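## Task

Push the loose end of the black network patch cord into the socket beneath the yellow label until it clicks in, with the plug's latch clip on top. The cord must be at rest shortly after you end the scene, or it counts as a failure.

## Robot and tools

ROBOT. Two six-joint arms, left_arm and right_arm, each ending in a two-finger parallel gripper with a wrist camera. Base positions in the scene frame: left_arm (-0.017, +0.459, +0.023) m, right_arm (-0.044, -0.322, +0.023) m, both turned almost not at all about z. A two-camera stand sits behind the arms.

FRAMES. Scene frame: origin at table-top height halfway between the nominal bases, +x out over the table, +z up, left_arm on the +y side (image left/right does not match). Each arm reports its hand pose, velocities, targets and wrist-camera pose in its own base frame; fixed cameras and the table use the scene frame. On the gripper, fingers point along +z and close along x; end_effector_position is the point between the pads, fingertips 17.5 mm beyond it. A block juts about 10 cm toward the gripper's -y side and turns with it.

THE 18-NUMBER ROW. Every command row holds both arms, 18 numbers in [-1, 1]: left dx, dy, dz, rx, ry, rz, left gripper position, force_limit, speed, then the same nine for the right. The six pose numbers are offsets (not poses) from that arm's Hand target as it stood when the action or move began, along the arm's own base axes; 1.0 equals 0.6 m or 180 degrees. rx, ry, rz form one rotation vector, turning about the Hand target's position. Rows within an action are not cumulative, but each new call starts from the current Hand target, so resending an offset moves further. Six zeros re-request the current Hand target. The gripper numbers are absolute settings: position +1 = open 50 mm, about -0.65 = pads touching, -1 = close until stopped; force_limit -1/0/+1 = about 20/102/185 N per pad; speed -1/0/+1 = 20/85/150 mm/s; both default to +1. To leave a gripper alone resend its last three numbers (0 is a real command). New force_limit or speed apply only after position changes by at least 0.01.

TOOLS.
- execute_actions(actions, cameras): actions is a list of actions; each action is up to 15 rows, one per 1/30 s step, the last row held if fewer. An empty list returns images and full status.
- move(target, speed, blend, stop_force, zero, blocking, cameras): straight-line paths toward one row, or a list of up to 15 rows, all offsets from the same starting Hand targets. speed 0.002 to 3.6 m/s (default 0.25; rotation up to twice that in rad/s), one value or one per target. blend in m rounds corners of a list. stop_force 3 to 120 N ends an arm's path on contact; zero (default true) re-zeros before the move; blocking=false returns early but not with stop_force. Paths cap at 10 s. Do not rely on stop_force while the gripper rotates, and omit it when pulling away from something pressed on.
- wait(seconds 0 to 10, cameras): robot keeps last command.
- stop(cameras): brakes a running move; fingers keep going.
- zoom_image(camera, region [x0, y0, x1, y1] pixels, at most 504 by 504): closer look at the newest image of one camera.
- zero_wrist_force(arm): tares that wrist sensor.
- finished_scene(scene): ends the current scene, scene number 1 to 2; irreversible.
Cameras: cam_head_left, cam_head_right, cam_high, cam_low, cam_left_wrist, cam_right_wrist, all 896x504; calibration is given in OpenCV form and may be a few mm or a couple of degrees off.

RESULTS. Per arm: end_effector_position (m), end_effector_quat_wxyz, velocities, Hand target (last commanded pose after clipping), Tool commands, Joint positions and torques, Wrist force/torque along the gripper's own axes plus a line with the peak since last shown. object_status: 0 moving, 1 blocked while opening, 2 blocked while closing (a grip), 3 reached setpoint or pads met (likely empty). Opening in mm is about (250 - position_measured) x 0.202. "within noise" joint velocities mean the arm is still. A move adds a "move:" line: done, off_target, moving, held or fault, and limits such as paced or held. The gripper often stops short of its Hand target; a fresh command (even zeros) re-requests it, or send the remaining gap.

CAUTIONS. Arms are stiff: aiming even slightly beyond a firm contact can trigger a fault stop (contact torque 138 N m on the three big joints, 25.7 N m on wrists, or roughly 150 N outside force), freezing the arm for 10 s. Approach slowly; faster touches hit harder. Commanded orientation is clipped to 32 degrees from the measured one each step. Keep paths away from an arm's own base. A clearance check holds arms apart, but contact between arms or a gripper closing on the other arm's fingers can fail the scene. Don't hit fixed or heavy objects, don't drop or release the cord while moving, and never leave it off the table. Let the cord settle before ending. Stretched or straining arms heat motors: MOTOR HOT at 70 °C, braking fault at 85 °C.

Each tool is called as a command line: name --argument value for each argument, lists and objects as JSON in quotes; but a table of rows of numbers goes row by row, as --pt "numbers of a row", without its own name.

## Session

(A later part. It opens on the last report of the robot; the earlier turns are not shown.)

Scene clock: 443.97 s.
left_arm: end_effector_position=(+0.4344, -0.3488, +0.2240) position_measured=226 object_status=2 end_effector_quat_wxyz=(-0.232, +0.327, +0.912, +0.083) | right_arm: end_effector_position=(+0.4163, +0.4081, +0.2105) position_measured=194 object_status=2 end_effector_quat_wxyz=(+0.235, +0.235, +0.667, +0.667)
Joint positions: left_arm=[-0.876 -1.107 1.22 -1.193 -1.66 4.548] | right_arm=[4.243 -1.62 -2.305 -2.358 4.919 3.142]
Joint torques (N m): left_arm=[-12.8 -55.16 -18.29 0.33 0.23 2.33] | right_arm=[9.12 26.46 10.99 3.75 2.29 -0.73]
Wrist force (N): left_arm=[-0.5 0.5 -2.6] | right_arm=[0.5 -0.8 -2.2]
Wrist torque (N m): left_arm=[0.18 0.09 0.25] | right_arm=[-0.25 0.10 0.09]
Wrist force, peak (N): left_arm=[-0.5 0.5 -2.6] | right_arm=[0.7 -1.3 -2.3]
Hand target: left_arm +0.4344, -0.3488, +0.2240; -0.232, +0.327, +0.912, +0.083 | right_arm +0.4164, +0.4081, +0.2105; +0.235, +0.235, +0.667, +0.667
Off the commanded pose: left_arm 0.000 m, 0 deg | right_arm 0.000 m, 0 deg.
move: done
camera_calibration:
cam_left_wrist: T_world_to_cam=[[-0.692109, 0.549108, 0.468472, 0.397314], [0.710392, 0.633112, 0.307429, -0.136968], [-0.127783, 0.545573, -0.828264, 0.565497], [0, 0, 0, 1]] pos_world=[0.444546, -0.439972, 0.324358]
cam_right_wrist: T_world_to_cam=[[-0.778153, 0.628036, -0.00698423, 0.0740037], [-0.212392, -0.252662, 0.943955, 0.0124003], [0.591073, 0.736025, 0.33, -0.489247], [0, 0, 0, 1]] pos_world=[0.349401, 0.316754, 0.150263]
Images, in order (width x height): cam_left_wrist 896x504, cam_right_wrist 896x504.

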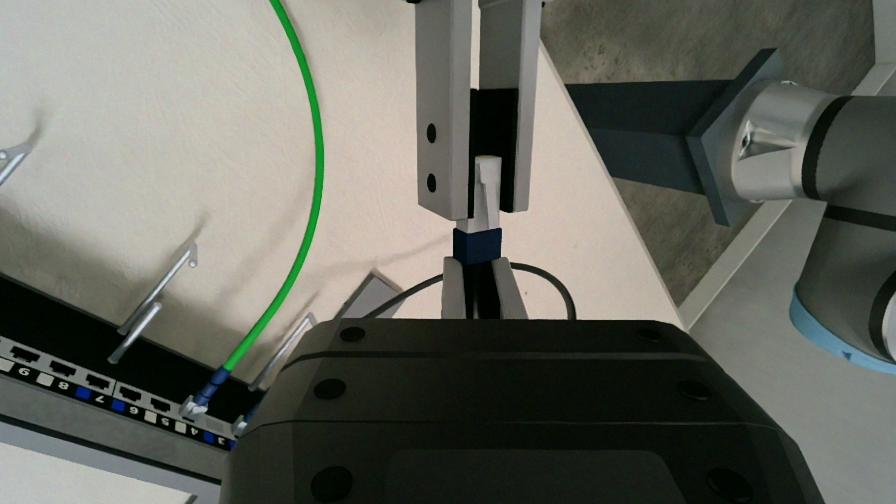

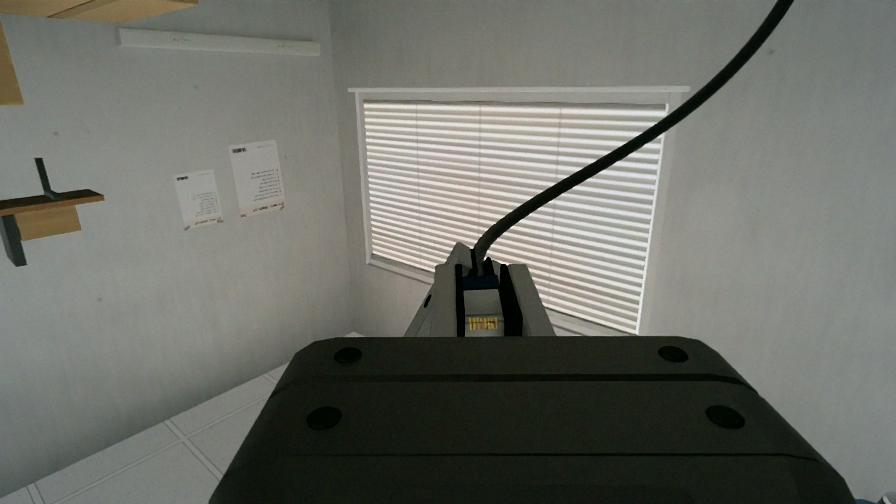

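move --pt "0 0 0 0 0 0 0.5 -0.7 -0.7 0 0 0 0 0 0 -1 -0.8 -1" --pt "0.0492 -0.0403 0.117 0 0 0 0.5 -0.7 -0.7 0 0 0 0 0 0 -1 -0.8 -1" --pt "-0.0193 -0.0068 0.0903 -0.2040 -0.0341 0.0345 0.5 -0.7 -0.7 0 0 0 0 0 0 -1 -0.8 -1" --speed 0.2 --blend '[0,0.01,0]' --cameras '["cam_left_wrist","cam_right_wrist"]'

zoom_image --camera "cam_left_wrist" --region '[380, 140, 600, 340]'

zoom_image --camera "cam_right_wrist" --region '[330, 180, 620, 340]'

Scene clock: 492.47 s.
left_arm: end_effector_position=(+0.4229, -0.3528, +0.2782) position_measured=78 object_status=3 end_effector_quat_wxyz=(-0.073, +0.330, +0.919, -0.204) | right_arm: end_effector_position=(+0.4164, +0.4081, +0.2105) position_measured=194 object_status=2 end_effector_quat_wxyz=(+0.235, +0.235, +0.667, +0.667)
Joint positions: left_arm=[-0.739 -1.43 1.616 -1.781 -2.006 4.657] | right_arm=[4.243 -1.62 -2.305 -2.358 4.919 3.142]
Joint torques (N m): left_arm=[-13.17 -22.33 -23.38 -4.37 -1.39 -2.65] | right_arm=[-3.39 25.48 12.19 3.79 -1.38 0.44]
Wrist force (N): left_arm=[0.3 0.2 -1.3] | right_arm=[-0.9 -1.4 -1.7]
Wrist torque (N m): left_arm=[0.06 0.23 0.14] | right_arm=[-0.28 0.08 0.11]
Wrist force, peak (N): left_arm=[-0.4 -0.3 -4.9] | right_arm=[0.7 -1.0 -2.5]
Hand target: left_arm +0.4228, -0.3529, +0.2781; -0.073, +0.330, +0.919, -0.204 | right_arm +0.4164, +0.4081, +0.2105; +0.235, +0.235, +0.667, +0.667
Off the commanded pose: left_arm 0.000 m, 0 deg | right_arm 0.000 m, 0 deg.
move: done
camera_calibration:
cam_left_wrist: T_world_to_cam=[[-0.78388, 0.620907, -0.00264039, 0.561319], [0.618641, 0.780642, -0.0887773, 0.0581447], [-0.0530612, -0.0712242, -0.996048, 0.408561], [0, 0, 0, 1]] pos_world=[0.425715, -0.364817, 0.413591]
cam_right_wrist: T_world_to_cam=[[-0.778153, 0.628036, -0.00698423, 0.0740037], [-0.212392, -0.252662, 0.943955, 0.0124003], [0.591073, 0.736025, 0.33, -0.489247], [0, 0, 0, 1]] pos_world=[0.349401, 0.316754, 0.150263]
Images, in order (width x height): cam_left_wrist 896x504, cam_right_wrist 896x504.

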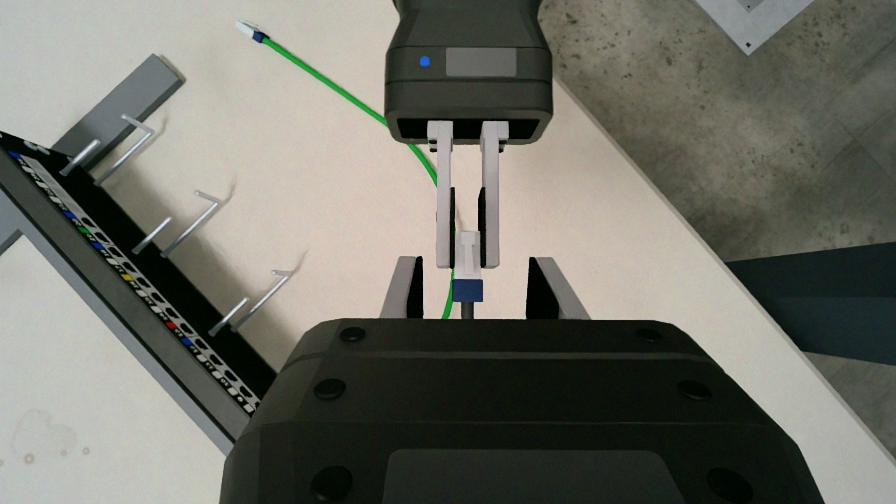

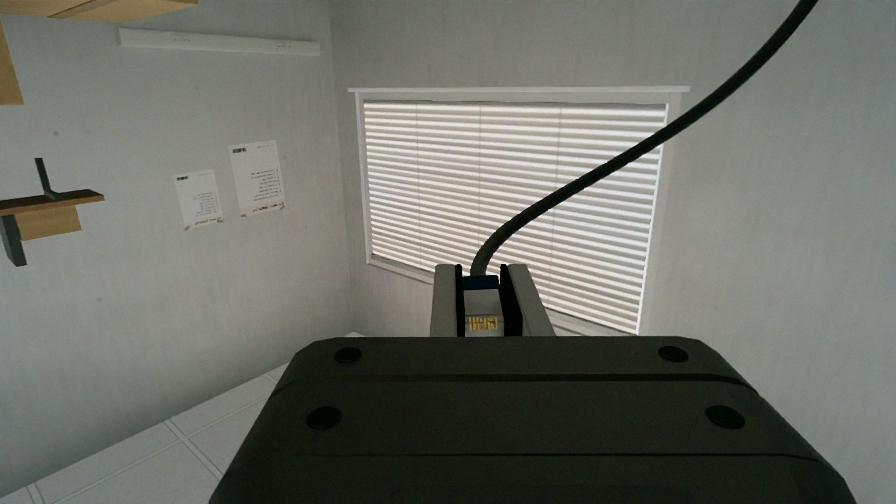

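Scaled by 2.291 from the camera's 896x504 image, which has a finer 1280x720 frame.

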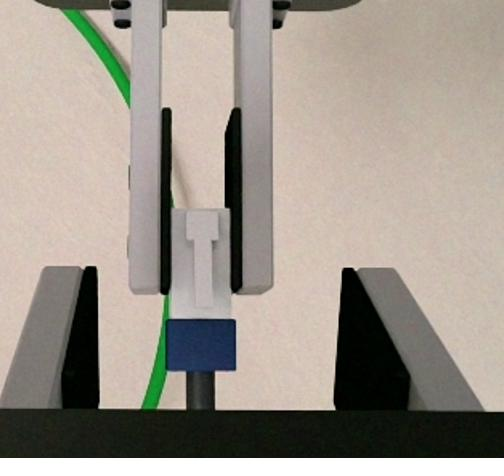

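Scaled by 1.738 from the camera's 896x504 image, which has a finer 1280x720 frame.

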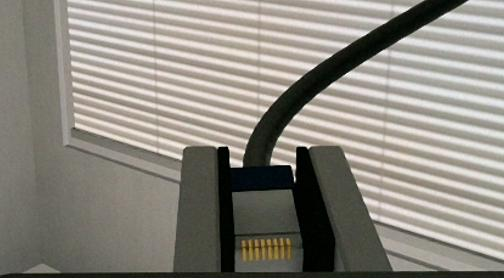

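move --pt "0.0045 0.0028 -0.1 0 0 0 0.5 -0.7 -0.7 0 0 0 0 0 0 -1 -0.8 -1" --speed 0.06 --stop_force 10 --cameras '["cam_left_wrist","cam_right_wrist"]'

zoom_image --camera "cam_left_wrist" --region '[360, 170, 620, 330]'

zoom_image --camera "cam_right_wrist" --region '[330, 180, 620, 340]'

Scene clock: 525.57 s.
left_arm: end_effector_position=(+0.4256, -0.3512, +0.2181) position_measured=78 object_status=3 end_effector_quat_wxyz=(-0.073, +0.330, +0.919, -0.204) | right_arm: end_effector_position=(+0.4164, +0.4081, +0.2105) position_measured=194 object_status=2 end_effector_quat_wxyz=(+0.235, +0.235, +0.667, +0.667)
Joint positions: left_arm=[-0.733 -1.39 1.727 -1.929 -2.006 4.663] | right_arm=[4.243 -1.62 -2.305 -2.358 4.919 3.142]
Joint torques (N m): left_arm=[-3.34 -43.63 -35.97 -1.4 -2.95 -2.27] | right_arm=[-3.09 25.57 13.46 3.9 -1.87 1.4]
Wrist force (N): left_arm=[0.6 0.0 -1.6] | right_arm=[-0.9 -1.3 -1.7]
Wrist torque (N m): left_arm=[0.06 0.24 0.15] | right_arm=[-0.28 0.08 0.11]
Wrist force, peak (N): left_arm=[0.3 -0.4 -2.2] | right_arm=[-1.1 -1.3 -2.1]
Hand target: left_arm +0.4255, -0.3512, +0.2181; -0.073, +0.330, +0.919, -0.204 | right_arm +0.4164, +0.4081, +0.2105; +0.235, +0.235, +0.667, +0.667
Off the commanded pose: left_arm 0.000 m, 0 deg | right_arm 0.000 m, 0 deg.
move: done
camera_calibration:
cam_left_wrist: T_world_to_cam=[[-0.783845, 0.620951, -0.00270838, 0.562168], [0.618685, 0.780598, -0.0888548, 0.0498747], [-0.0530603, -0.071324, -0.996041, 0.349019], [0, 0, 0, 1]] pos_world=[0.428315, -0.363117, 0.353591]
cam_right_wrist: T_world_to_cam=[[-0.778153, 0.628036, -0.00698423, 0.0740037], [-0.212392, -0.252662, 0.943955, 0.0124003], [0.591073, 0.736025, 0.33, -0.489247], [0, 0, 0, 1]] pos_world=[0.349401, 0.316754, 0.150263]
Images, in order (width x height): cam_left_wrist 896x504, cam_right_wrist 896x504.

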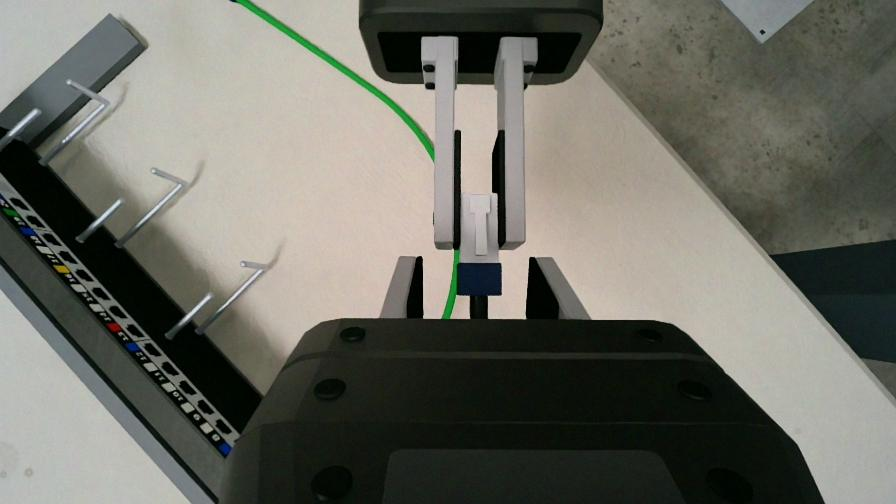

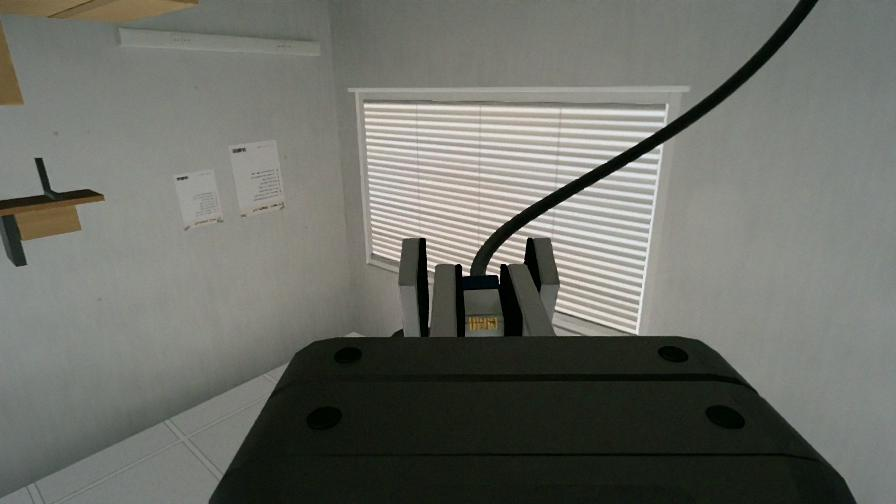

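Scaled by 1.938 from the camera's 896x504 image, which has a finer 1280x720 frame.

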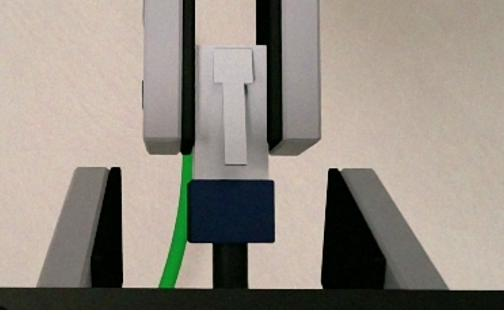

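Scaled by 1.738 from the camera's 896x504 image, which has a finer 1280x720 frame.

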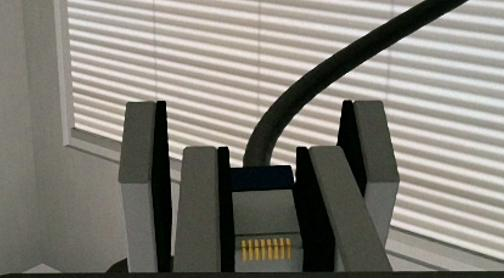

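move --pt "0 0 0 0 0 0 -1 -0.4 -1 0 0 0 0 0 0 -1 -0.8 -1"

move --pt "0 0 0 0 0 0 -1 -0.4 -1 0 0 0 0 0 0 0.3 -0.8 -0.8" --pt "0 0 0 0 0 0 -1 -0.4 -1 -0.103 -0.13 0 0 0 0 0.3 -0.8 -0.8" --speed 0.15 --cameras '["cam_left_wrist"]'

zoom_image --camera "cam_left_wrist" --region '[360, 170, 620, 330]'

Scene clock: 550.87 s.
left_arm: end_effector_position=(+0.4255, -0.3512, +0.2182) position_measured=193 object_status=0 end_effector_quat_wxyz=(-0.073, +0.330, +0.919, -0.204) | right_arm: end_effector_position=(+0.4164, +0.4080, +0.2105) position_measured=194 object_status=2 end_effector_quat_wxyz=(+0.235, +0.235, +0.667, +0.667)
Joint positions: left_arm=[-0.733 -1.39 1.727 -1.929 -2.006 4.663] | right_arm=[4.243 -1.62 -2.305 -2.358 4.919 3.142]
Joint torques (N m): left_arm=[-11.49 -42.17 -36.33 -4.89 -2.76 -2.37] | right_arm=[-1.08 24.35 13.21 3.77 -1.89 1.66]
Wrist force (N): left_arm=[8.9 0.7 -3.0] | right_arm=[-9.4 -2.5 -2.9]
Wrist torque (N m): left_arm=[0.09 0.33 0.22] | right_arm=[-0.29 -0.15 0.15]
Wrist force, peak (N): left_arm=[9.3 0.8 -2.7] | right_arm=[-9.4 -2.4 -3.2]
Hand target: left_arm +0.4255, -0.3512, +0.2181; -0.073, +0.330, +0.919, -0.204 | right_arm +0.4164, +0.4081, +0.2105; +0.235, +0.235, +0.667, +0.667
Off the commanded pose: left_arm 0.000 m, 0 deg | right_arm 0.000 m, 0 deg.
move: done

Scene clock: 552.73 s.
left_arm: end_effector_position=(+0.4255, -0.3512, +0.2182) position_measured=193 object_status=2 end_effector_quat_wxyz=(-0.073, +0.330, +0.919, -0.204) | right_arm: end_effector_position=(+0.3546, +0.3301, +0.2105) position_measured=107 object_status=3 end_effector_quat_wxyz=(+0.235, +0.235, +0.667, +0.667)
Joint positions: left_arm=[-0.733 -1.39 1.727 -1.929 -2.006 4.663] | right_arm=[4.344 -1.333 -2.551 -2.399 5.021 3.142]
Joint torques (N m): left_arm=[-11.82 -35.21 -32.84 -4.88 -2.29 -2.15] | right_arm=[-5.12 15.48 12.71 4.7 -2.89 -0.49]
Wrist force (N): left_arm=[0.5 0.2 -1.1] | right_arm=[-0.8 -1.9 -1.4]
Wrist torque (N m): left_arm=[0.12 0.26 0.12] | right_arm=[-0.37 -0.01 0.09]
Wrist force, peak (N): left_arm=[6.4 1.4 -2.5] | right_arm=[-6.9 -2.1 -3.7]
Hand target: left_arm +0.4255, -0.3512, +0.2181; -0.073, +0.330, +0.919, -0.204 | right_arm +0.3546, +0.3301, +0.2105; +0.235, +0.235, +0.667, +0.667
Off the commanded pose: left_arm 0.000 m, 0 deg | right_arm 0.000 m, 0 deg.
move: done
camera_calibration:
cam_left_wrist: T_world_to_cam=[[-0.783797, 0.621011, -0.00271606, 0.562234], [0.618746, 0.78055, -0.0888546, 0.0499092], [-0.0530596, -0.0713245, -0.996041, 0.349011], [0, 0, 0, 1]] pos_world=[0.428314, -0.363217, 0.353591]
Images, in order (width x height): cam_left_wrist 896x504.

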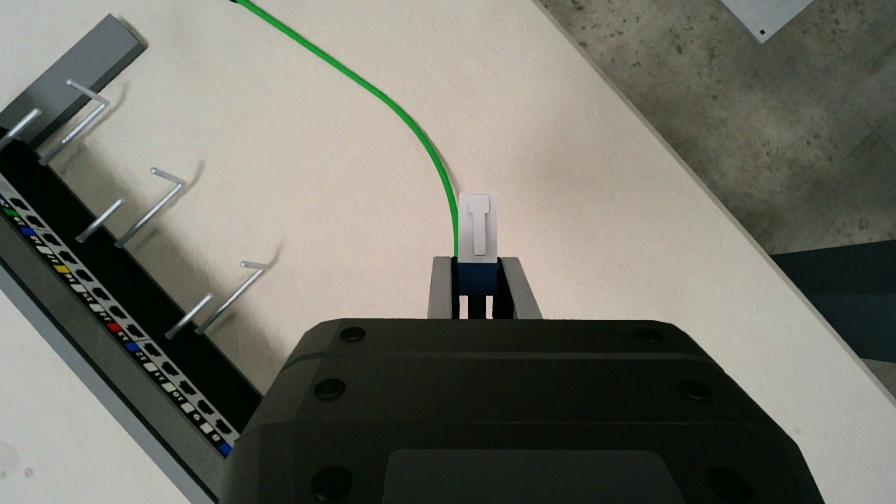

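Scaled by 1.938 from the camera's 896x504 image, which has a finer 1280x720 frame.

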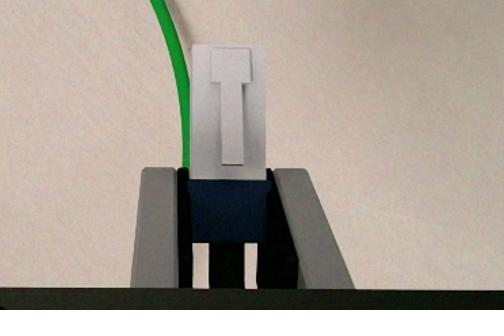

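move --pt "0 0 0 0 0 0 -1 -0.4 -1 0.209 -0.55 0.214 -0.1005 -0.0596 0.2671 0.3 -0.8 -0.8" --pt "0.1775 -0.3347 0.0007 0 0 0.7594 -1 -0.4 -1 -0.141 -0.92 0.254 -0.2012 -0.1194 0.5337 0.3 -0.8 -0.8" --speed 0.4 --blend '[0.03,0]' --cameras '["cam_left_wrist","cam_head_left"]'

zoom_image --camera "cam_left_wrist" --region '[370, 100, 590, 280]'

Scene clock: 598.90 s.
left_arm: end_effector_position=(+0.5320, -0.5521, +0.2185) position_measured=193 object_status=2 end_effector_quat_wxyz=(-0.162, +0.732, -0.646, +0.143) | right_arm: end_effector_position=(+0.2699, -0.2220, +0.3629) position_measured=107 object_status=3 end_effector_quat_wxyz=(-0.169, -0.514, +0.722, +0.432)
Joint positions: left_arm=[-1.118 -1.043 1.277 -1.953 -1.159 1.929] | right_arm=[2.734 -1.8 -1.302 -2.569 1.712 2.993]
Joint torques (N m): left_arm=[12.3 -54.27 -32.78 -1.96 -0.5 -2.59] | right_arm=[10.44 24.59 29.81 -1.54 1.1 2.08]
Wrist force (N): left_arm=[0.3 0.0 -0.9] | right_arm=[-0.3 -0.3 -0.2]
Wrist torque (N m): left_arm=[0.15 0.20 0.18] | right_arm=[-0.05 0.05 0.00]
Wrist force, peak (N): left_arm=[-0.1 0.0 -2.1] | right_arm=[-0.9 -4.2 -3.9]
Hand target: left_arm +0.5320, -0.5521, +0.2186; -0.162, +0.732, -0.646, +0.143 | right_arm +0.2700, -0.2219, +0.3629; -0.169, -0.514, +0.721, +0.432
Off the commanded pose: left_arm 0.000 m, 0 deg | right_arm 0.000 m, 0 deg.
move: done
camera_calibration:
cam_left_wrist: T_world_to_cam=[[0.144012, -0.989572, -0.00272562, -0.612444], [-0.985693, -0.143203, -0.0888899, 0.484299], [0.0875727, 0.0154878, -0.996038, 0.313755], [0, 0, 0, 1]] pos_world=[0.538093, -0.541564, 0.353891]
Images, in order (width x height): cam_head_left 896x504, cam_left_wrist 896x504.

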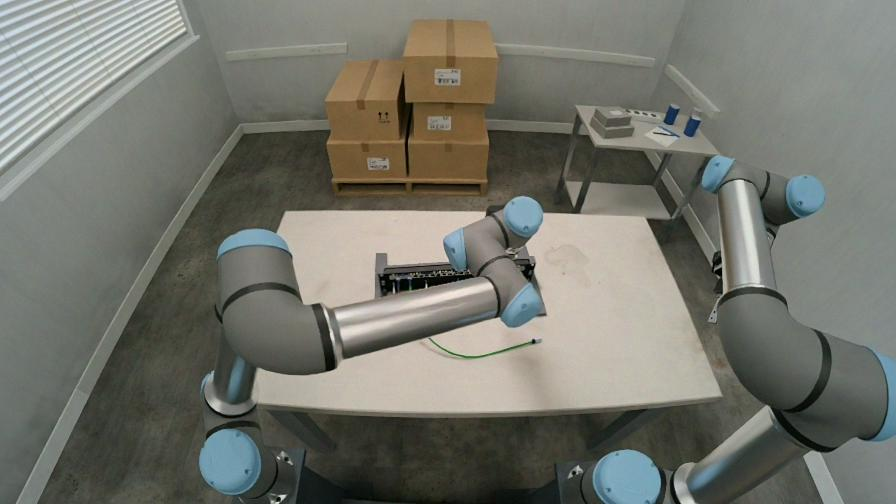

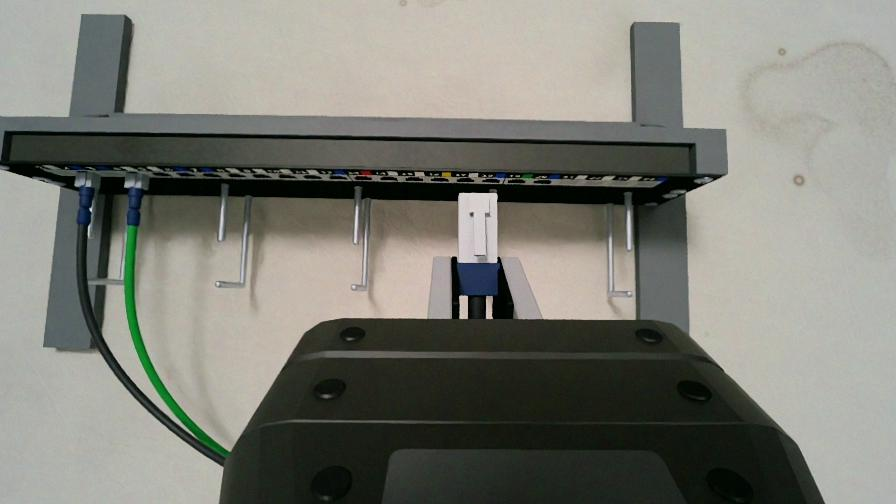

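Scaled by 2.291 from the camera's 896x504 image, which has a finer 1280x720 frame.

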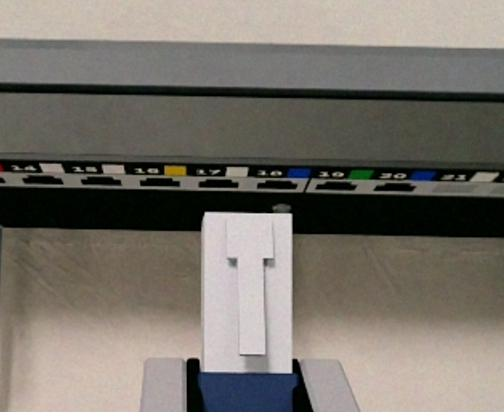

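move --pt "-0.0033 0.0278 -0.1167 0 0 -0.0089 -1 -0.4 -1 0 0 0 0 0 0 0.3 -0.8 -0.8" --speed 0.15 --cameras '["cam_left_wrist"]'

zoom_image --camera "cam_left_wrist" --region '[370, 80, 590, 280]'

Scene clock: 630.13 s.
left_arm: end_effector_position=(+0.5301, -0.5353, +0.1485) position_measured=193 object_status=2 end_effector_quat_wxyz=(-0.160, +0.723, -0.656, +0.145) | right_arm: end_effector_position=(+0.2700, -0.2219, +0.3629) position_measured=107 object_status=3 end_effector_quat_wxyz=(-0.169, -0.514, +0.721, +0.432)
Joint positions: left_arm=[-1.108 -1.027 1.445 -2.153 -1.165 1.969] | right_arm=[2.734 -1.8 -1.302 -2.569 1.712 2.993]
Joint torques (N m): left_arm=[-10.39 -58.44 -23.6 -3.5 1.86 -2.5] | right_arm=[11.06 23.81 29.44 -1.77 -1.77 1.66]
Wrist force (N): left_arm=[0.2 0.0 -0.8] | right_arm=[-0.4 -0.4 -0.2]
Wrist torque (N m): left_arm=[0.06 0.21 0.15] | right_arm=[-0.07 0.06 0.00]
Wrist force, peak (N): left_arm=[0.6 -1.0 -3.2] | right_arm=[-0.1 -0.7 0.2]
Hand target: left_arm +0.5301, -0.5354, +0.1485; -0.160, +0.723, -0.656, +0.145 | right_arm +0.2700, -0.2219, +0.3629; -0.169, -0.514, +0.721, +0.432
Off the commanded pose: left_arm 0.000 m, 0 deg | right_arm 0.000 m, 0 deg.
move: done
camera_calibration:
cam_left_wrist: T_world_to_cam=[[0.116821, -0.993149, -0.00282256, -0.58314], [-0.989262, -0.116112, -0.0887582, 0.495134], [0.0878224, 0.0131611, -0.996049, 0.242548], [0, 0, 0, 1]] pos_world=[0.53664, -0.524847, 0.283891]
Images, in order (width x height): cam_left_wrist 896x504.

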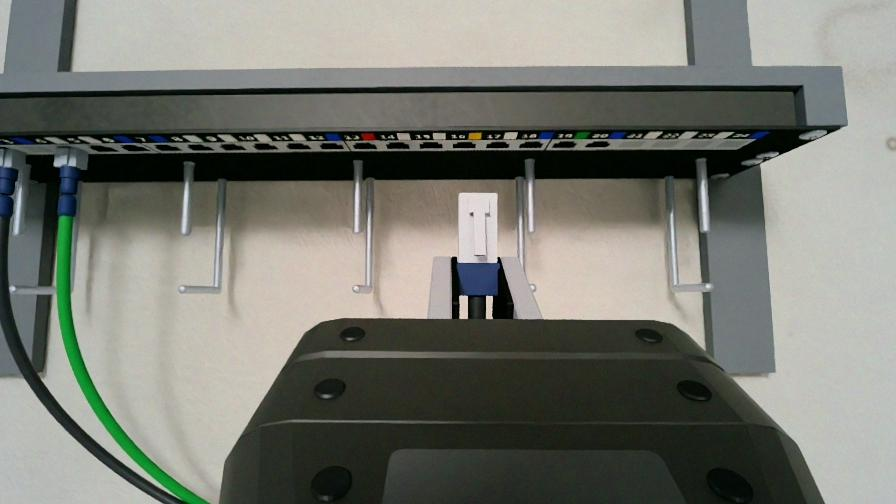

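Scaled by 2.291 from the camera's 896x504 image, which has a finer 1280x720 frame.

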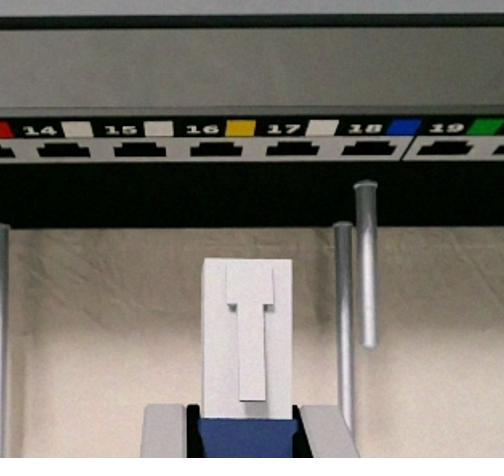

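move --pt "0.0247 0.0048 -0.1033 0 0 0 -1 -0.4 -1 0 0 0 0 0 0 0.3 -0.8 -0.8" --speed 0.12 --cameras '["cam_left_wrist"]'

zoom_image --camera "cam_left_wrist" --region '[400, 90, 560, 250]'

Scene clock: 663.03 s.
left_arm: end_effector_position=(+0.5449, -0.5323, +0.0865) position_measured=193 object_status=2 end_effector_quat_wxyz=(-0.160, +0.723, -0.656, +0.145) | right_arm: end_effector_position=(+0.2700, -0.2219, +0.3629) position_measured=107 object_status=3 end_effector_quat_wxyz=(-0.169, -0.514, +0.721, +0.432)
Joint positions: left_arm=[-1.087 -0.943 1.485 -2.286 -1.168 1.992] | right_arm=[2.734 -1.8 -1.302 -2.569 1.712 2.993]
Joint torques (N m): left_arm=[-13.45 -56.58 -34.47 -1.78 0.68 -2.62] | right_arm=[9.72 23.52 29.41 -1.91 -1.57 1.87]
Wrist force (N): left_arm=[0.2 -0.1 -1.6] | right_arm=[0.1 -0.5 0.1]
Wrist torque (N m): left_arm=[0.06 0.24 0.08] | right_arm=[-0.09 -0.01 0.00]
Wrist force, peak (N): left_arm=[0.6 -0.3 -3.7] | right_arm=[0.3 -0.7 0.0]
Hand target: left_arm +0.5449, -0.5325, +0.0866; -0.160, +0.723, -0.656, +0.145 | right_arm +0.2700, -0.2219, +0.3629; -0.169, -0.514, +0.721, +0.432
Off the commanded pose: left_arm 0.000 m, 0 deg | right_arm 0.000 m, 0 deg.
move: done
camera_calibration:
cam_left_wrist: T_world_to_cam=[[0.116733, -0.993159, -0.00293122, -0.582097], [-0.989273, -0.116014, -0.0887694, 0.504669], [0.0878221, 0.0132621, -0.996048, 0.179508], [0, 0, 0, 1]] pos_world=[0.55144, -0.521947, 0.221891]
Images, in order (width x height): cam_left_wrist 896x504.

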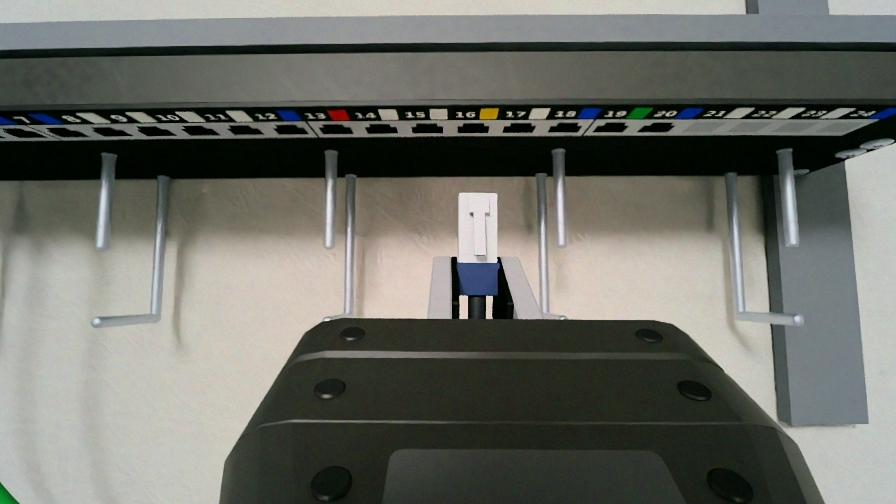

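Scaled by 3.150 from the camera's 896x504 image, which has a finer 1280x720 frame.

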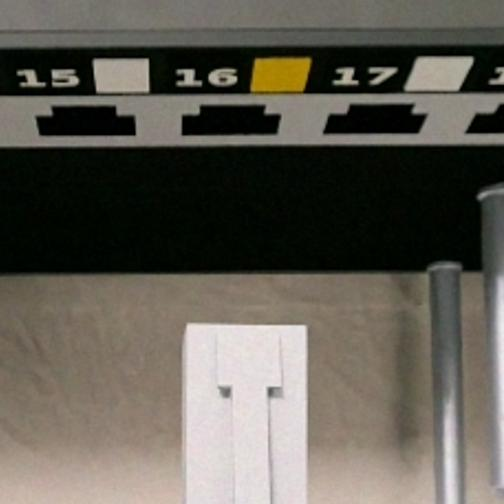

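move --pt "0.0199 0.0019 -0.02 0 0 0.0028 -1 -0.4 -1 0 0 0 0 0 0 0.3 -0.8 -0.8" --speed 0.1 --cameras '["cam_left_wrist"]'

zoom_image --camera "cam_left_wrist" --region '[420, 110, 540, 220]'

Scene clock: 697.53 s.
left_arm: end_effector_position=(+0.5570, -0.5313, +0.0745) position_measured=193 object_status=2 end_effector_quat_wxyz=(-0.161, +0.726, -0.652, +0.145) | right_arm: end_effector_position=(+0.2700, -0.2219, +0.3629) position_measured=107 object_status=3 end_effector_quat_wxyz=(-0.169, -0.514, +0.721, +0.432)
Joint positions: left_arm=[-1.071 -0.912 1.468 -2.303 -1.17 1.999] | right_arm=[2.734 -1.8 -1.302 -2.569 1.712 2.993]
Joint torques (N m): left_arm=[-10.57 -61.43 -18.63 -1.51 -0.54 0.8] | right_arm=[10 24.22 29.15 -1.73 -1.28 1.95]
Wrist force (N): left_arm=[0.5 -0.2 -1.4] | right_arm=[0.1 -0.2 -0.1]
Wrist torque (N m): left_arm=[0.05 0.17 0.09] | right_arm=[-0.04 -0.01 0.00]
Wrist force, peak (N): left_arm=[0.5 0.7 -2.1] | right_arm=[-0.1 -0.7 -0.1]
Hand target: left_arm +0.5568, -0.5314, +0.0746; -0.161, +0.726, -0.653, +0.144 | right_arm +0.2700, -0.2219, +0.3629; -0.169, -0.514, +0.721, +0.432
Off the commanded pose: left_arm 0.000 m, 0 deg | right_arm 0.000 m, 0 deg.
move: done
camera_calibration:
cam_left_wrist: T_world_to_cam=[[0.125529, -0.992087, -0.0025364, -0.586892], [-0.988185, -0.124808, -0.0889569, 0.510437], [0.0879364, 0.0136731, -0.996032, 0.166634], [0, 0, 0, 1]] pos_world=[0.563425, -0.520819, 0.209891]
Images, in order (width x height): cam_left_wrist 896x504.

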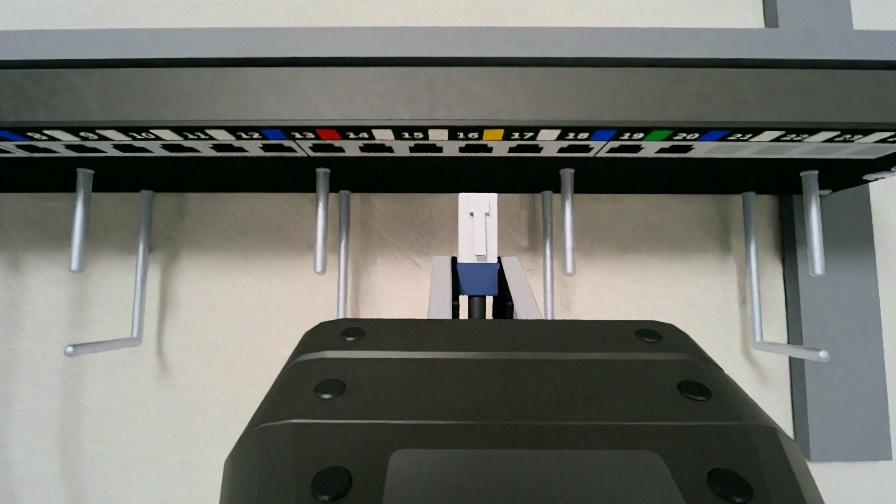

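Scaled by 4.200 from the camera's 896x504 image, which has a finer 1280x720 frame.

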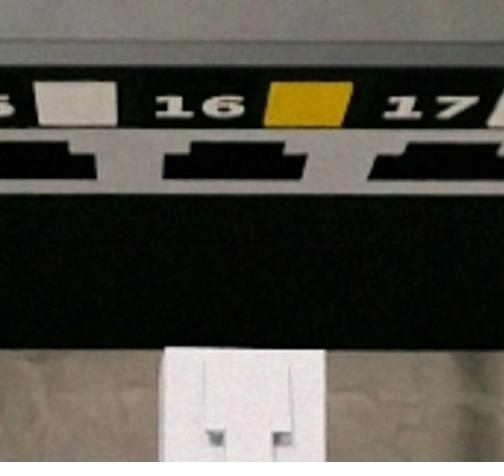

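move --pt "0.0149 0.0016 -0.02 0 0 0 -1 -0.4 -1 0 0 0 0 0 0 0.3 -0.8 -0.8" --speed 0.06 --cameras '["cam_left_wrist"]'

zoom_image --camera "cam_left_wrist" --region '[420, 130, 540, 220]'

Scene clock: 749.60 s.
left_arm: end_effector_position=(+0.5659, -0.5304, +0.0625) position_measured=193 object_status=2 end_effector_quat_wxyz=(-0.161, +0.726, -0.653, +0.145) | right_arm: end_effector_position=(+0.2700, -0.2219, +0.3629) position_measured=107 object_status=3 end_effector_quat_wxyz=(-0.169, -0.514, +0.721, +0.432)
Joint positions: left_arm=[-1.059 -0.886 1.459 -2.324 -1.172 2.012] | right_arm=[2.734 -1.8 -1.302 -2.569 1.712 2.993]
Joint torques (N m): left_arm=[-7.83 -62.09 -21.82 -0.53 -0.3 -0.94] | right_arm=[9.07 23.95 28.46 -1.81 -0.99 1.72]
Wrist force (N): left_arm=[0.1 0.2 -1.2] | right_arm=[0.1 -0.3 0.2]
Wrist torque (N m): left_arm=[0.11 0.22 0.12] | right_arm=[-0.05 -0.01 0.00]
Wrist force, peak (N): left_arm=[0.1 0.0 -2.3] | right_arm=[-0.7 -0.5 -0.1]
Hand target: left_arm +0.5658, -0.5304, +0.0626; -0.161, +0.726, -0.653, +0.144 | right_arm +0.2700, -0.2219, +0.3629; -0.169, -0.514, +0.721, +0.432
Off the commanded pose: left_arm 0.000 m, 0 deg | right_arm 0.000 m, 0 deg.
move: done
camera_calibration:
cam_left_wrist: T_world_to_cam=[[0.125431, -0.992099, -0.00254624, -0.587095], [-0.988198, -0.124709, -0.0889566, 0.518335], [0.0879362, 0.0136741, -0.996032, 0.153888], [0, 0, 0, 1]] pos_world=[0.572325, -0.51992, 0.197891]
Images, in order (width x height): cam_left_wrist 896x504.

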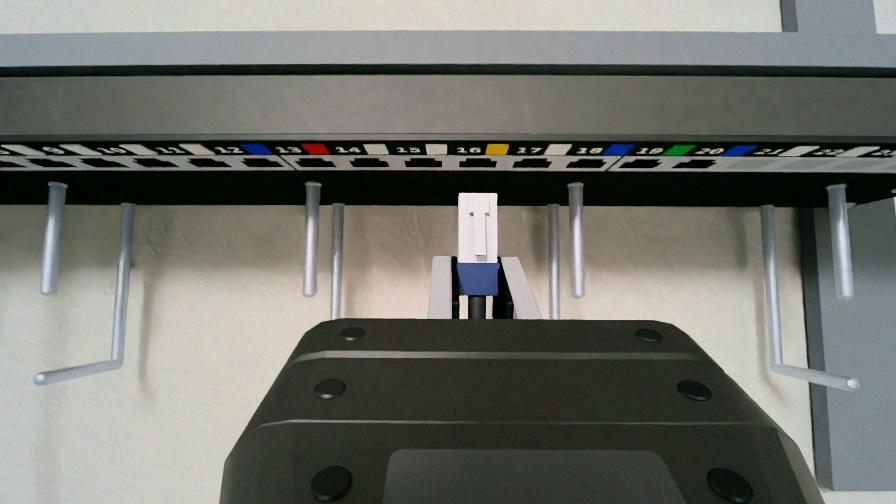

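Scaled by 4.200 from the camera's 896x504 image, which has a finer 1280x720 frame.

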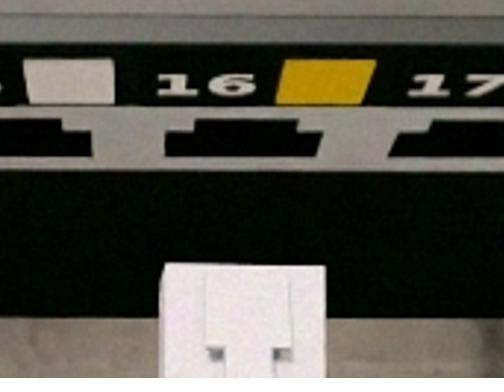

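move --pt "0.0133 0.0014 -0.0075 0 0 0 -1 -0.4 -1 0 0 0 0 0 0 0.3 -0.8 -0.8" --speed 0.04 --stop_force 6

move --pt "0.0133 0.0014 0 0 0 0 -1 -0.4 -1 0 0 0 0 0 0 0.3 -0.8 -0.8" --speed 0.008 --stop_force 4 --cameras '["cam_left_wrist"]'

zoom_image --camera "cam_left_wrist" --region '[420, 140, 540, 230]'

Scene clock: 775.77 s.
left_arm: end_effector_position=(+0.5737, -0.5296, +0.0581) position_measured=193 object_status=2 end_effector_quat_wxyz=(-0.161, +0.726, -0.653, +0.144) | right_arm: end_effector_position=(+0.2700, -0.2219, +0.3629) position_measured=107 object_status=3 end_effector_quat_wxyz=(-0.169, -0.514, +0.721, +0.432)
Joint positions: left_arm=[-1.049 -0.871 1.445 -2.33 -1.174 2.023] | right_arm=[2.734 -1.8 -1.302 -2.569 1.712 2.993]
Joint torques (N m): left_arm=[-13.27 -62.85 -15.79 -0.64 1.51 -2.59] | right_arm=[10.31 24.44 29.04 -1.73 -0.47 1.69]
Wrist force (N): left_arm=[-0.1 0.4 -1.2] | right_arm=[0.0 -0.4 -0.1]
Wrist torque (N m): left_arm=[0.13 0.24 0.14] | right_arm=[-0.07 0.00 -0.01]
Wrist force, peak (N): left_arm=[0.1 0.4 -2.2] | right_arm=[0.4 -0.5 -0.3]
Hand target: left_arm +0.5737, -0.5296, +0.0581; -0.161, +0.726, -0.653, +0.144 | right_arm +0.2700, -0.2219, +0.3629; -0.169, -0.514, +0.721, +0.432
Off the commanded pose: left_arm 0.000 m, 0 deg | right_arm 0.000 m, 0 deg.
move: done

Scene clock: 777.27 s.
left_arm: end_effector_position=(+0.5766, -0.5293, +0.0581) position_measured=193 object_status=2 end_effector_quat_wxyz=(-0.161, +0.726, -0.653, +0.144) | right_arm: end_effector_position=(+0.2700, -0.2219, +0.3629) position_measured=107 object_status=3 end_effector_quat_wxyz=(-0.169, -0.514, +0.721, +0.432)
Joint positions: left_arm=[-1.045 -0.867 1.439 -2.329 -1.174 2.027] | right_arm=[2.734 -1.8 -1.302 -2.569 1.712 2.993]
Joint torques (N m): left_arm=[-11.53 -62.72 -16.64 -5.72 2.33 -2.53] | right_arm=[10.77 23.95 28.43 -1.88 -0.56 1.82]
Wrist force (N): left_arm=[0.0 2.8 -2.8] | right_arm=[0.0 -0.3 0.0]
Wrist torque (N m): left_arm=[0.17 0.26 0.16] | right_arm=[-0.05 0.01 0.00]
Wrist force, peak (N): left_arm=[-1.1 9.7 -7.2] | right_arm=[-0.3 -0.5 0.4]
Hand target: left_arm +0.5766, -0.5293, +0.0581; -0.161, +0.726, -0.653, +0.144 (not the last commanded pose) | right_arm +0.2700, -0.2219, +0.3629; -0.169, -0.514, +0.721, +0.432
Off the commanded pose: left_arm 0.005 m, 0 deg | right_arm 0.000 m, 0 deg.
move: contact (left_arm)
camera_calibration:
cam_left_wrist: T_world_to_cam=[[0.125343, -0.99211, -0.00266732, -0.587289], [-0.988217, -0.124613, -0.0888703, 0.5287], [0.0878367, 0.0137752, -0.99604, 0.148661], [0, 0, 0, 1]] pos_world=[0.583025, -0.51882, 0.193491]
Images, in order (width x height): cam_left_wrist 896x504.

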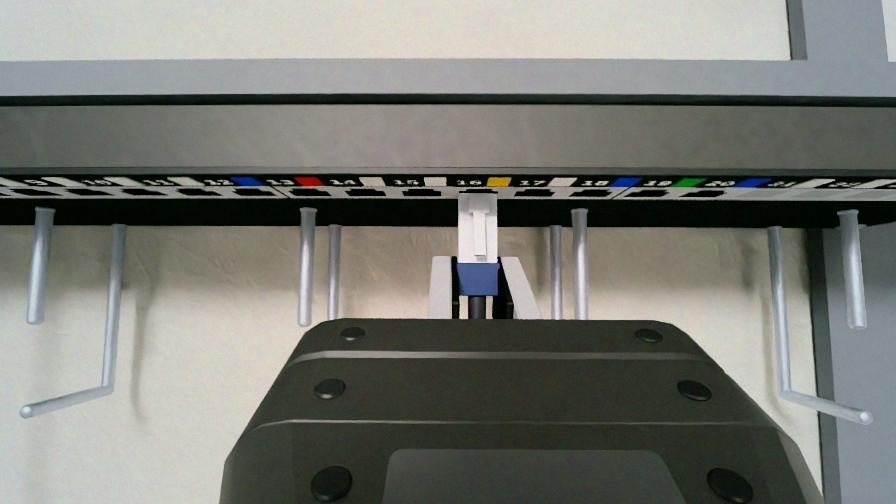

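Scaled by 4.200 from the camera's 896x504 image, which has a finer 1280x720 frame.

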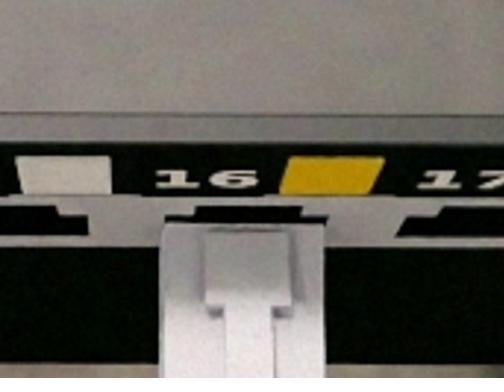

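move --pt "-0.0025 -0.0003 0 0 0 0 -1 -0.4 -1 0 0 0 0 0 0 0.3 -0.8 -0.8" --pt "-0.0025 -0.0007 0.0032 0 0 0 -1 -0.4 -1 0 0 0 0 0 0 0.3 -0.8 -0.8" --speed 0.02

move --pt "0.0149 0.0016 0 0 0 0 -1 -0.4 -1 0 0 0 0 0 0 0.3 -0.8 -0.8" --speed 0.008 --stop_force 6 --cameras '["cam_left_wrist"]'

zoom_image --camera "cam_left_wrist" --region '[420, 140, 540, 300]'

Scene clock: 797.63 s.
left_arm: end_effector_position=(+0.5751, -0.5297, +0.0601) position_measured=193 object_status=2 end_effector_quat_wxyz=(-0.161, +0.726, -0.653, +0.144) | right_arm: end_effector_position=(+0.2700, -0.2219, +0.3629) position_measured=107 object_status=3 end_effector_quat_wxyz=(-0.169, -0.514, +0.721, +0.432)
Joint positions: left_arm=[-1.047 -0.871 1.44 -2.325 -1.174 2.025] | right_arm=[2.734 -1.8 -1.302 -2.569 1.712 2.993]
Joint torques (N m): left_arm=[-12.4 -48.23 -29.67 -3.74 2.7 -2.59] | right_arm=[10.44 25.08 28.86 -1.81 -0.14 1.71]
Wrist force (N): left_arm=[-0.1 0.5 -1.7] | right_arm=[0.0 0.0 0.0]
Wrist torque (N m): left_arm=[0.15 0.26 0.21] | right_arm=[-0.01 0.00 0.00]
Wrist force, peak (N): left_arm=[0.2 3.2 -2.9] | right_arm=[0.2 -0.8 -0.1]
Hand target: left_arm +0.5751, -0.5297, +0.0600; -0.161, +0.726, -0.653, +0.144 | right_arm +0.2700, -0.2219, +0.3629; -0.169, -0.514, +0.721, +0.432
Off the commanded pose: left_arm 0.000 m, 0 deg | right_arm 0.000 m, 0 deg.
move: done

Scene clock: 799.07 s.
left_arm: end_effector_position=(+0.5778, -0.5295, +0.0601) position_measured=193 object_status=2 end_effector_quat_wxyz=(-0.161, +0.726, -0.653, +0.144) | right_arm: end_effector_position=(+0.2700, -0.2219, +0.3629) position_measured=107 object_status=3 end_effector_quat_wxyz=(-0.169, -0.514, +0.721, +0.432)
Joint positions: left_arm=[-1.044 -0.868 1.435 -2.325 -1.175 2.029] | right_arm=[2.734 -1.8 -1.302 -2.569 1.712 2.993]
Joint torques (N m): left_arm=[-11.91 -62.78 -16.59 -5.83 2.6 -2.55] | right_arm=[10.65 24.15 27.9 -1.77 -0.21 1.69]
Wrist force (N): left_arm=[-0.8 3.5 -3.2] | right_arm=[-0.1 -0.5 -0.3]
Wrist torque (N m): left_arm=[0.22 0.22 0.10] | right_arm=[-0.08 0.02 0.00]
Wrist force, peak (N): left_arm=[-1.9 9.8 -7.1] | right_arm=[-0.3 -0.6 0.2]
Hand target: left_arm +0.5778, -0.5295, +0.0601; -0.161, +0.726, -0.653, +0.144 (not the last commanded pose) | right_arm +0.2700, -0.2219, +0.3629; -0.169, -0.514, +0.721, +0.432
Off the commanded pose: left_arm 0.006 m, 0 deg | right_arm 0.000 m, 0 deg.
move: contact (left_arm)
camera_calibration:
cam_left_wrist: T_world_to_cam=[[0.125235, -0.992124, -0.00257844, -0.587581], [-0.988231, -0.124513, -0.0888576, 0.529997], [0.0878367, 0.0136762, -0.996041, 0.150508], [0, 0, 0, 1]] pos_world=[0.584125, -0.51902, 0.195491]
Images, in order (width x height): cam_left_wrist 896x504.

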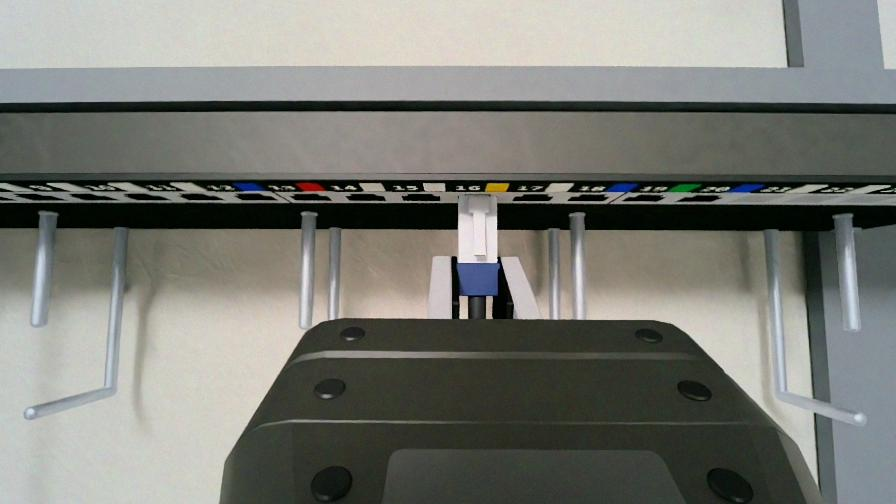

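Scaled by 3.150 from the camera's 896x504 image, which has a finer 1280x720 frame.

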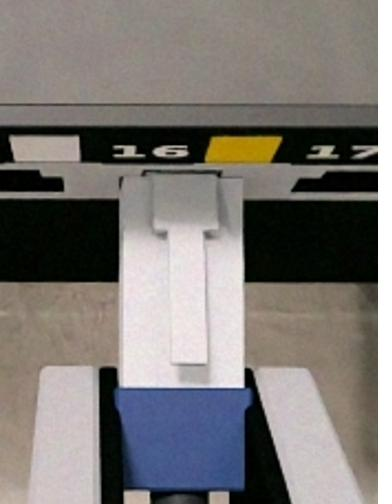

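zoom_image --camera "cam_left_wrist" --region '[445, 175, 515, 215]'

Scaled by 7.200 from the camera's 896x504 image, which has a finer 1280x720 frame.

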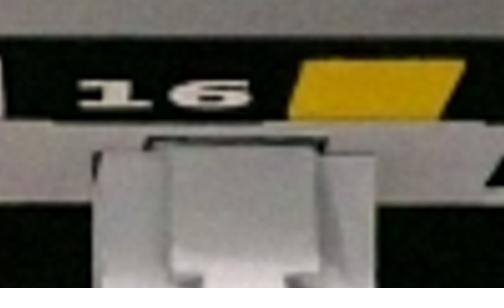

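move --pt "-0.0012 -0.0001 0 0 0 0 -1 -0.4 -1 0 0 0 0 0 0 0.3 -0.8 -0.8" --pt "-0.0012 0.0002 0 0 0 0 -1 -0.4 -1 0 0 0 0 0 0 0.3 -0.8 -0.8" --speed 0.02

move --pt "0.0149 0.0016 0 0 0 0 -1 -0.4 -1 0 0 0 0 0 0 0.3 -0.8 -0.8" --speed 0.008 --stop_force 6 --cameras '["cam_left_wrist"]'

zoom_image --camera "cam_left_wrist" --region '[445, 175, 515, 215]'

Scene clock: 820.57 s.
left_arm: end_effector_position=(+0.5770, -0.5294, +0.0600) position_measured=193 object_status=2 end_effector_quat_wxyz=(-0.161, +0.726, -0.653, +0.145) | right_arm: end_effector_position=(+0.2700, -0.2219, +0.3629) position_measured=107 object_status=3 end_effector_quat_wxyz=(-0.169, -0.514, +0.721, +0.432)
Joint positions: left_arm=[-1.045 -0.869 1.437 -2.325 -1.174 2.028] | right_arm=[2.734 -1.8 -1.302 -2.569 1.712 2.993]
Joint torques (N m): left_arm=[0.82 -61.63 -17.93 -5.33 2.25 0.34] | right_arm=[9.94 23.64 28.39 -1.81 0.43 1.51]
Wrist force (N): left_arm=[0.1 0.3 -1.2] | right_arm=[-0.2 0.1 0.0]
Wrist torque (N m): left_arm=[0.13 0.23 0.21] | right_arm=[0.00 0.04 0.00]
Wrist force, peak (N): left_arm=[-0.9 3.5 -3.8] | right_arm=[-0.3 -0.6 -0.4]
Hand target: left_arm +0.5770, -0.5294, +0.0601; -0.161, +0.726, -0.653, +0.144 | right_arm +0.2700, -0.2219, +0.3629; -0.169, -0.514, +0.721, +0.432
Off the commanded pose: left_arm 0.000 m, 0 deg | right_arm 0.000 m, 0 deg.
move: done

Scene clock: 821.77 s.
left_arm: end_effector_position=(+0.5778, -0.5294, +0.0602) position_measured=193 object_status=2 end_effector_quat_wxyz=(-0.161, +0.726, -0.653, +0.145) | right_arm: end_effector_position=(+0.2700, -0.2219, +0.3629) position_measured=107 object_status=3 end_effector_quat_wxyz=(-0.169, -0.514, +0.721, +0.432)
Joint positions: left_arm=[-1.044 -0.868 1.435 -2.325 -1.175 2.029] | right_arm=[2.734 -1.8 -1.302 -2.569 1.712 2.993]
Joint torques (N m): left_arm=[-11.09 -62.81 -16.33 -5.53 2.51 -2.52] | right_arm=[9.9 24.19 28.98 -1.79 0.46 1.51]
Wrist force (N): left_arm=[0.4 2.5 -2.5] | right_arm=[-0.4 -0.3 0.1]
Wrist torque (N m): left_arm=[0.17 0.26 0.15] | right_arm=[-0.05 0.06 0.00]
Wrist force, peak (N): left_arm=[-0.7 10.4 -6.5] | right_arm=[-0.2 -0.6 -0.2]
Hand target: left_arm +0.5778, -0.5294, +0.0602; -0.161, +0.726, -0.653, +0.145 (not the last commanded pose) | right_arm +0.2700, -0.2219, +0.3629; -0.169, -0.514, +0.721, +0.432
Off the commanded pose: left_arm 0.008 m, 0 deg | right_arm 0.000 m, 0 deg.
move: contact (left_arm)
camera_calibration:
cam_left_wrist: T_world_to_cam=[[0.125204, -0.992129, -0.00224477, -0.587431], [-0.988209, -0.124507, -0.0891154, 0.53007], [0.0881345, 0.0133759, -0.996019, 0.150271], [0, 0, 0, 1]] pos_world=[0.584125, -0.51882, 0.195591]
Images, in order (width x height): cam_left_wrist 896x504.

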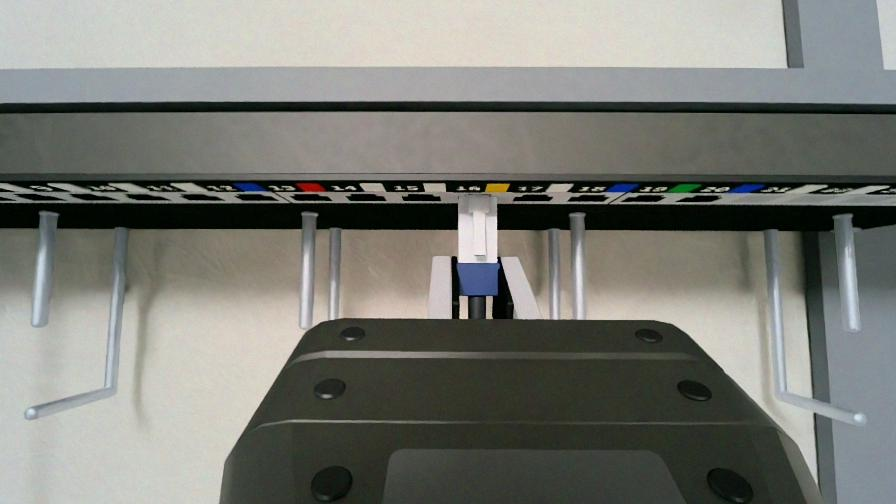

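Scaled by 7.200 from the camera's 896x504 image, which has a finer 1280x720 frame.

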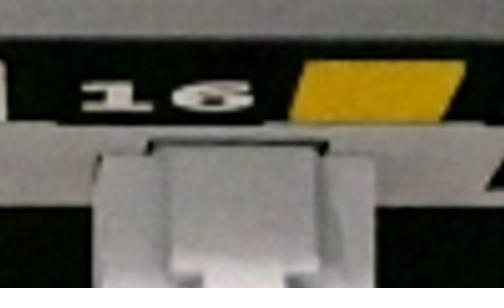

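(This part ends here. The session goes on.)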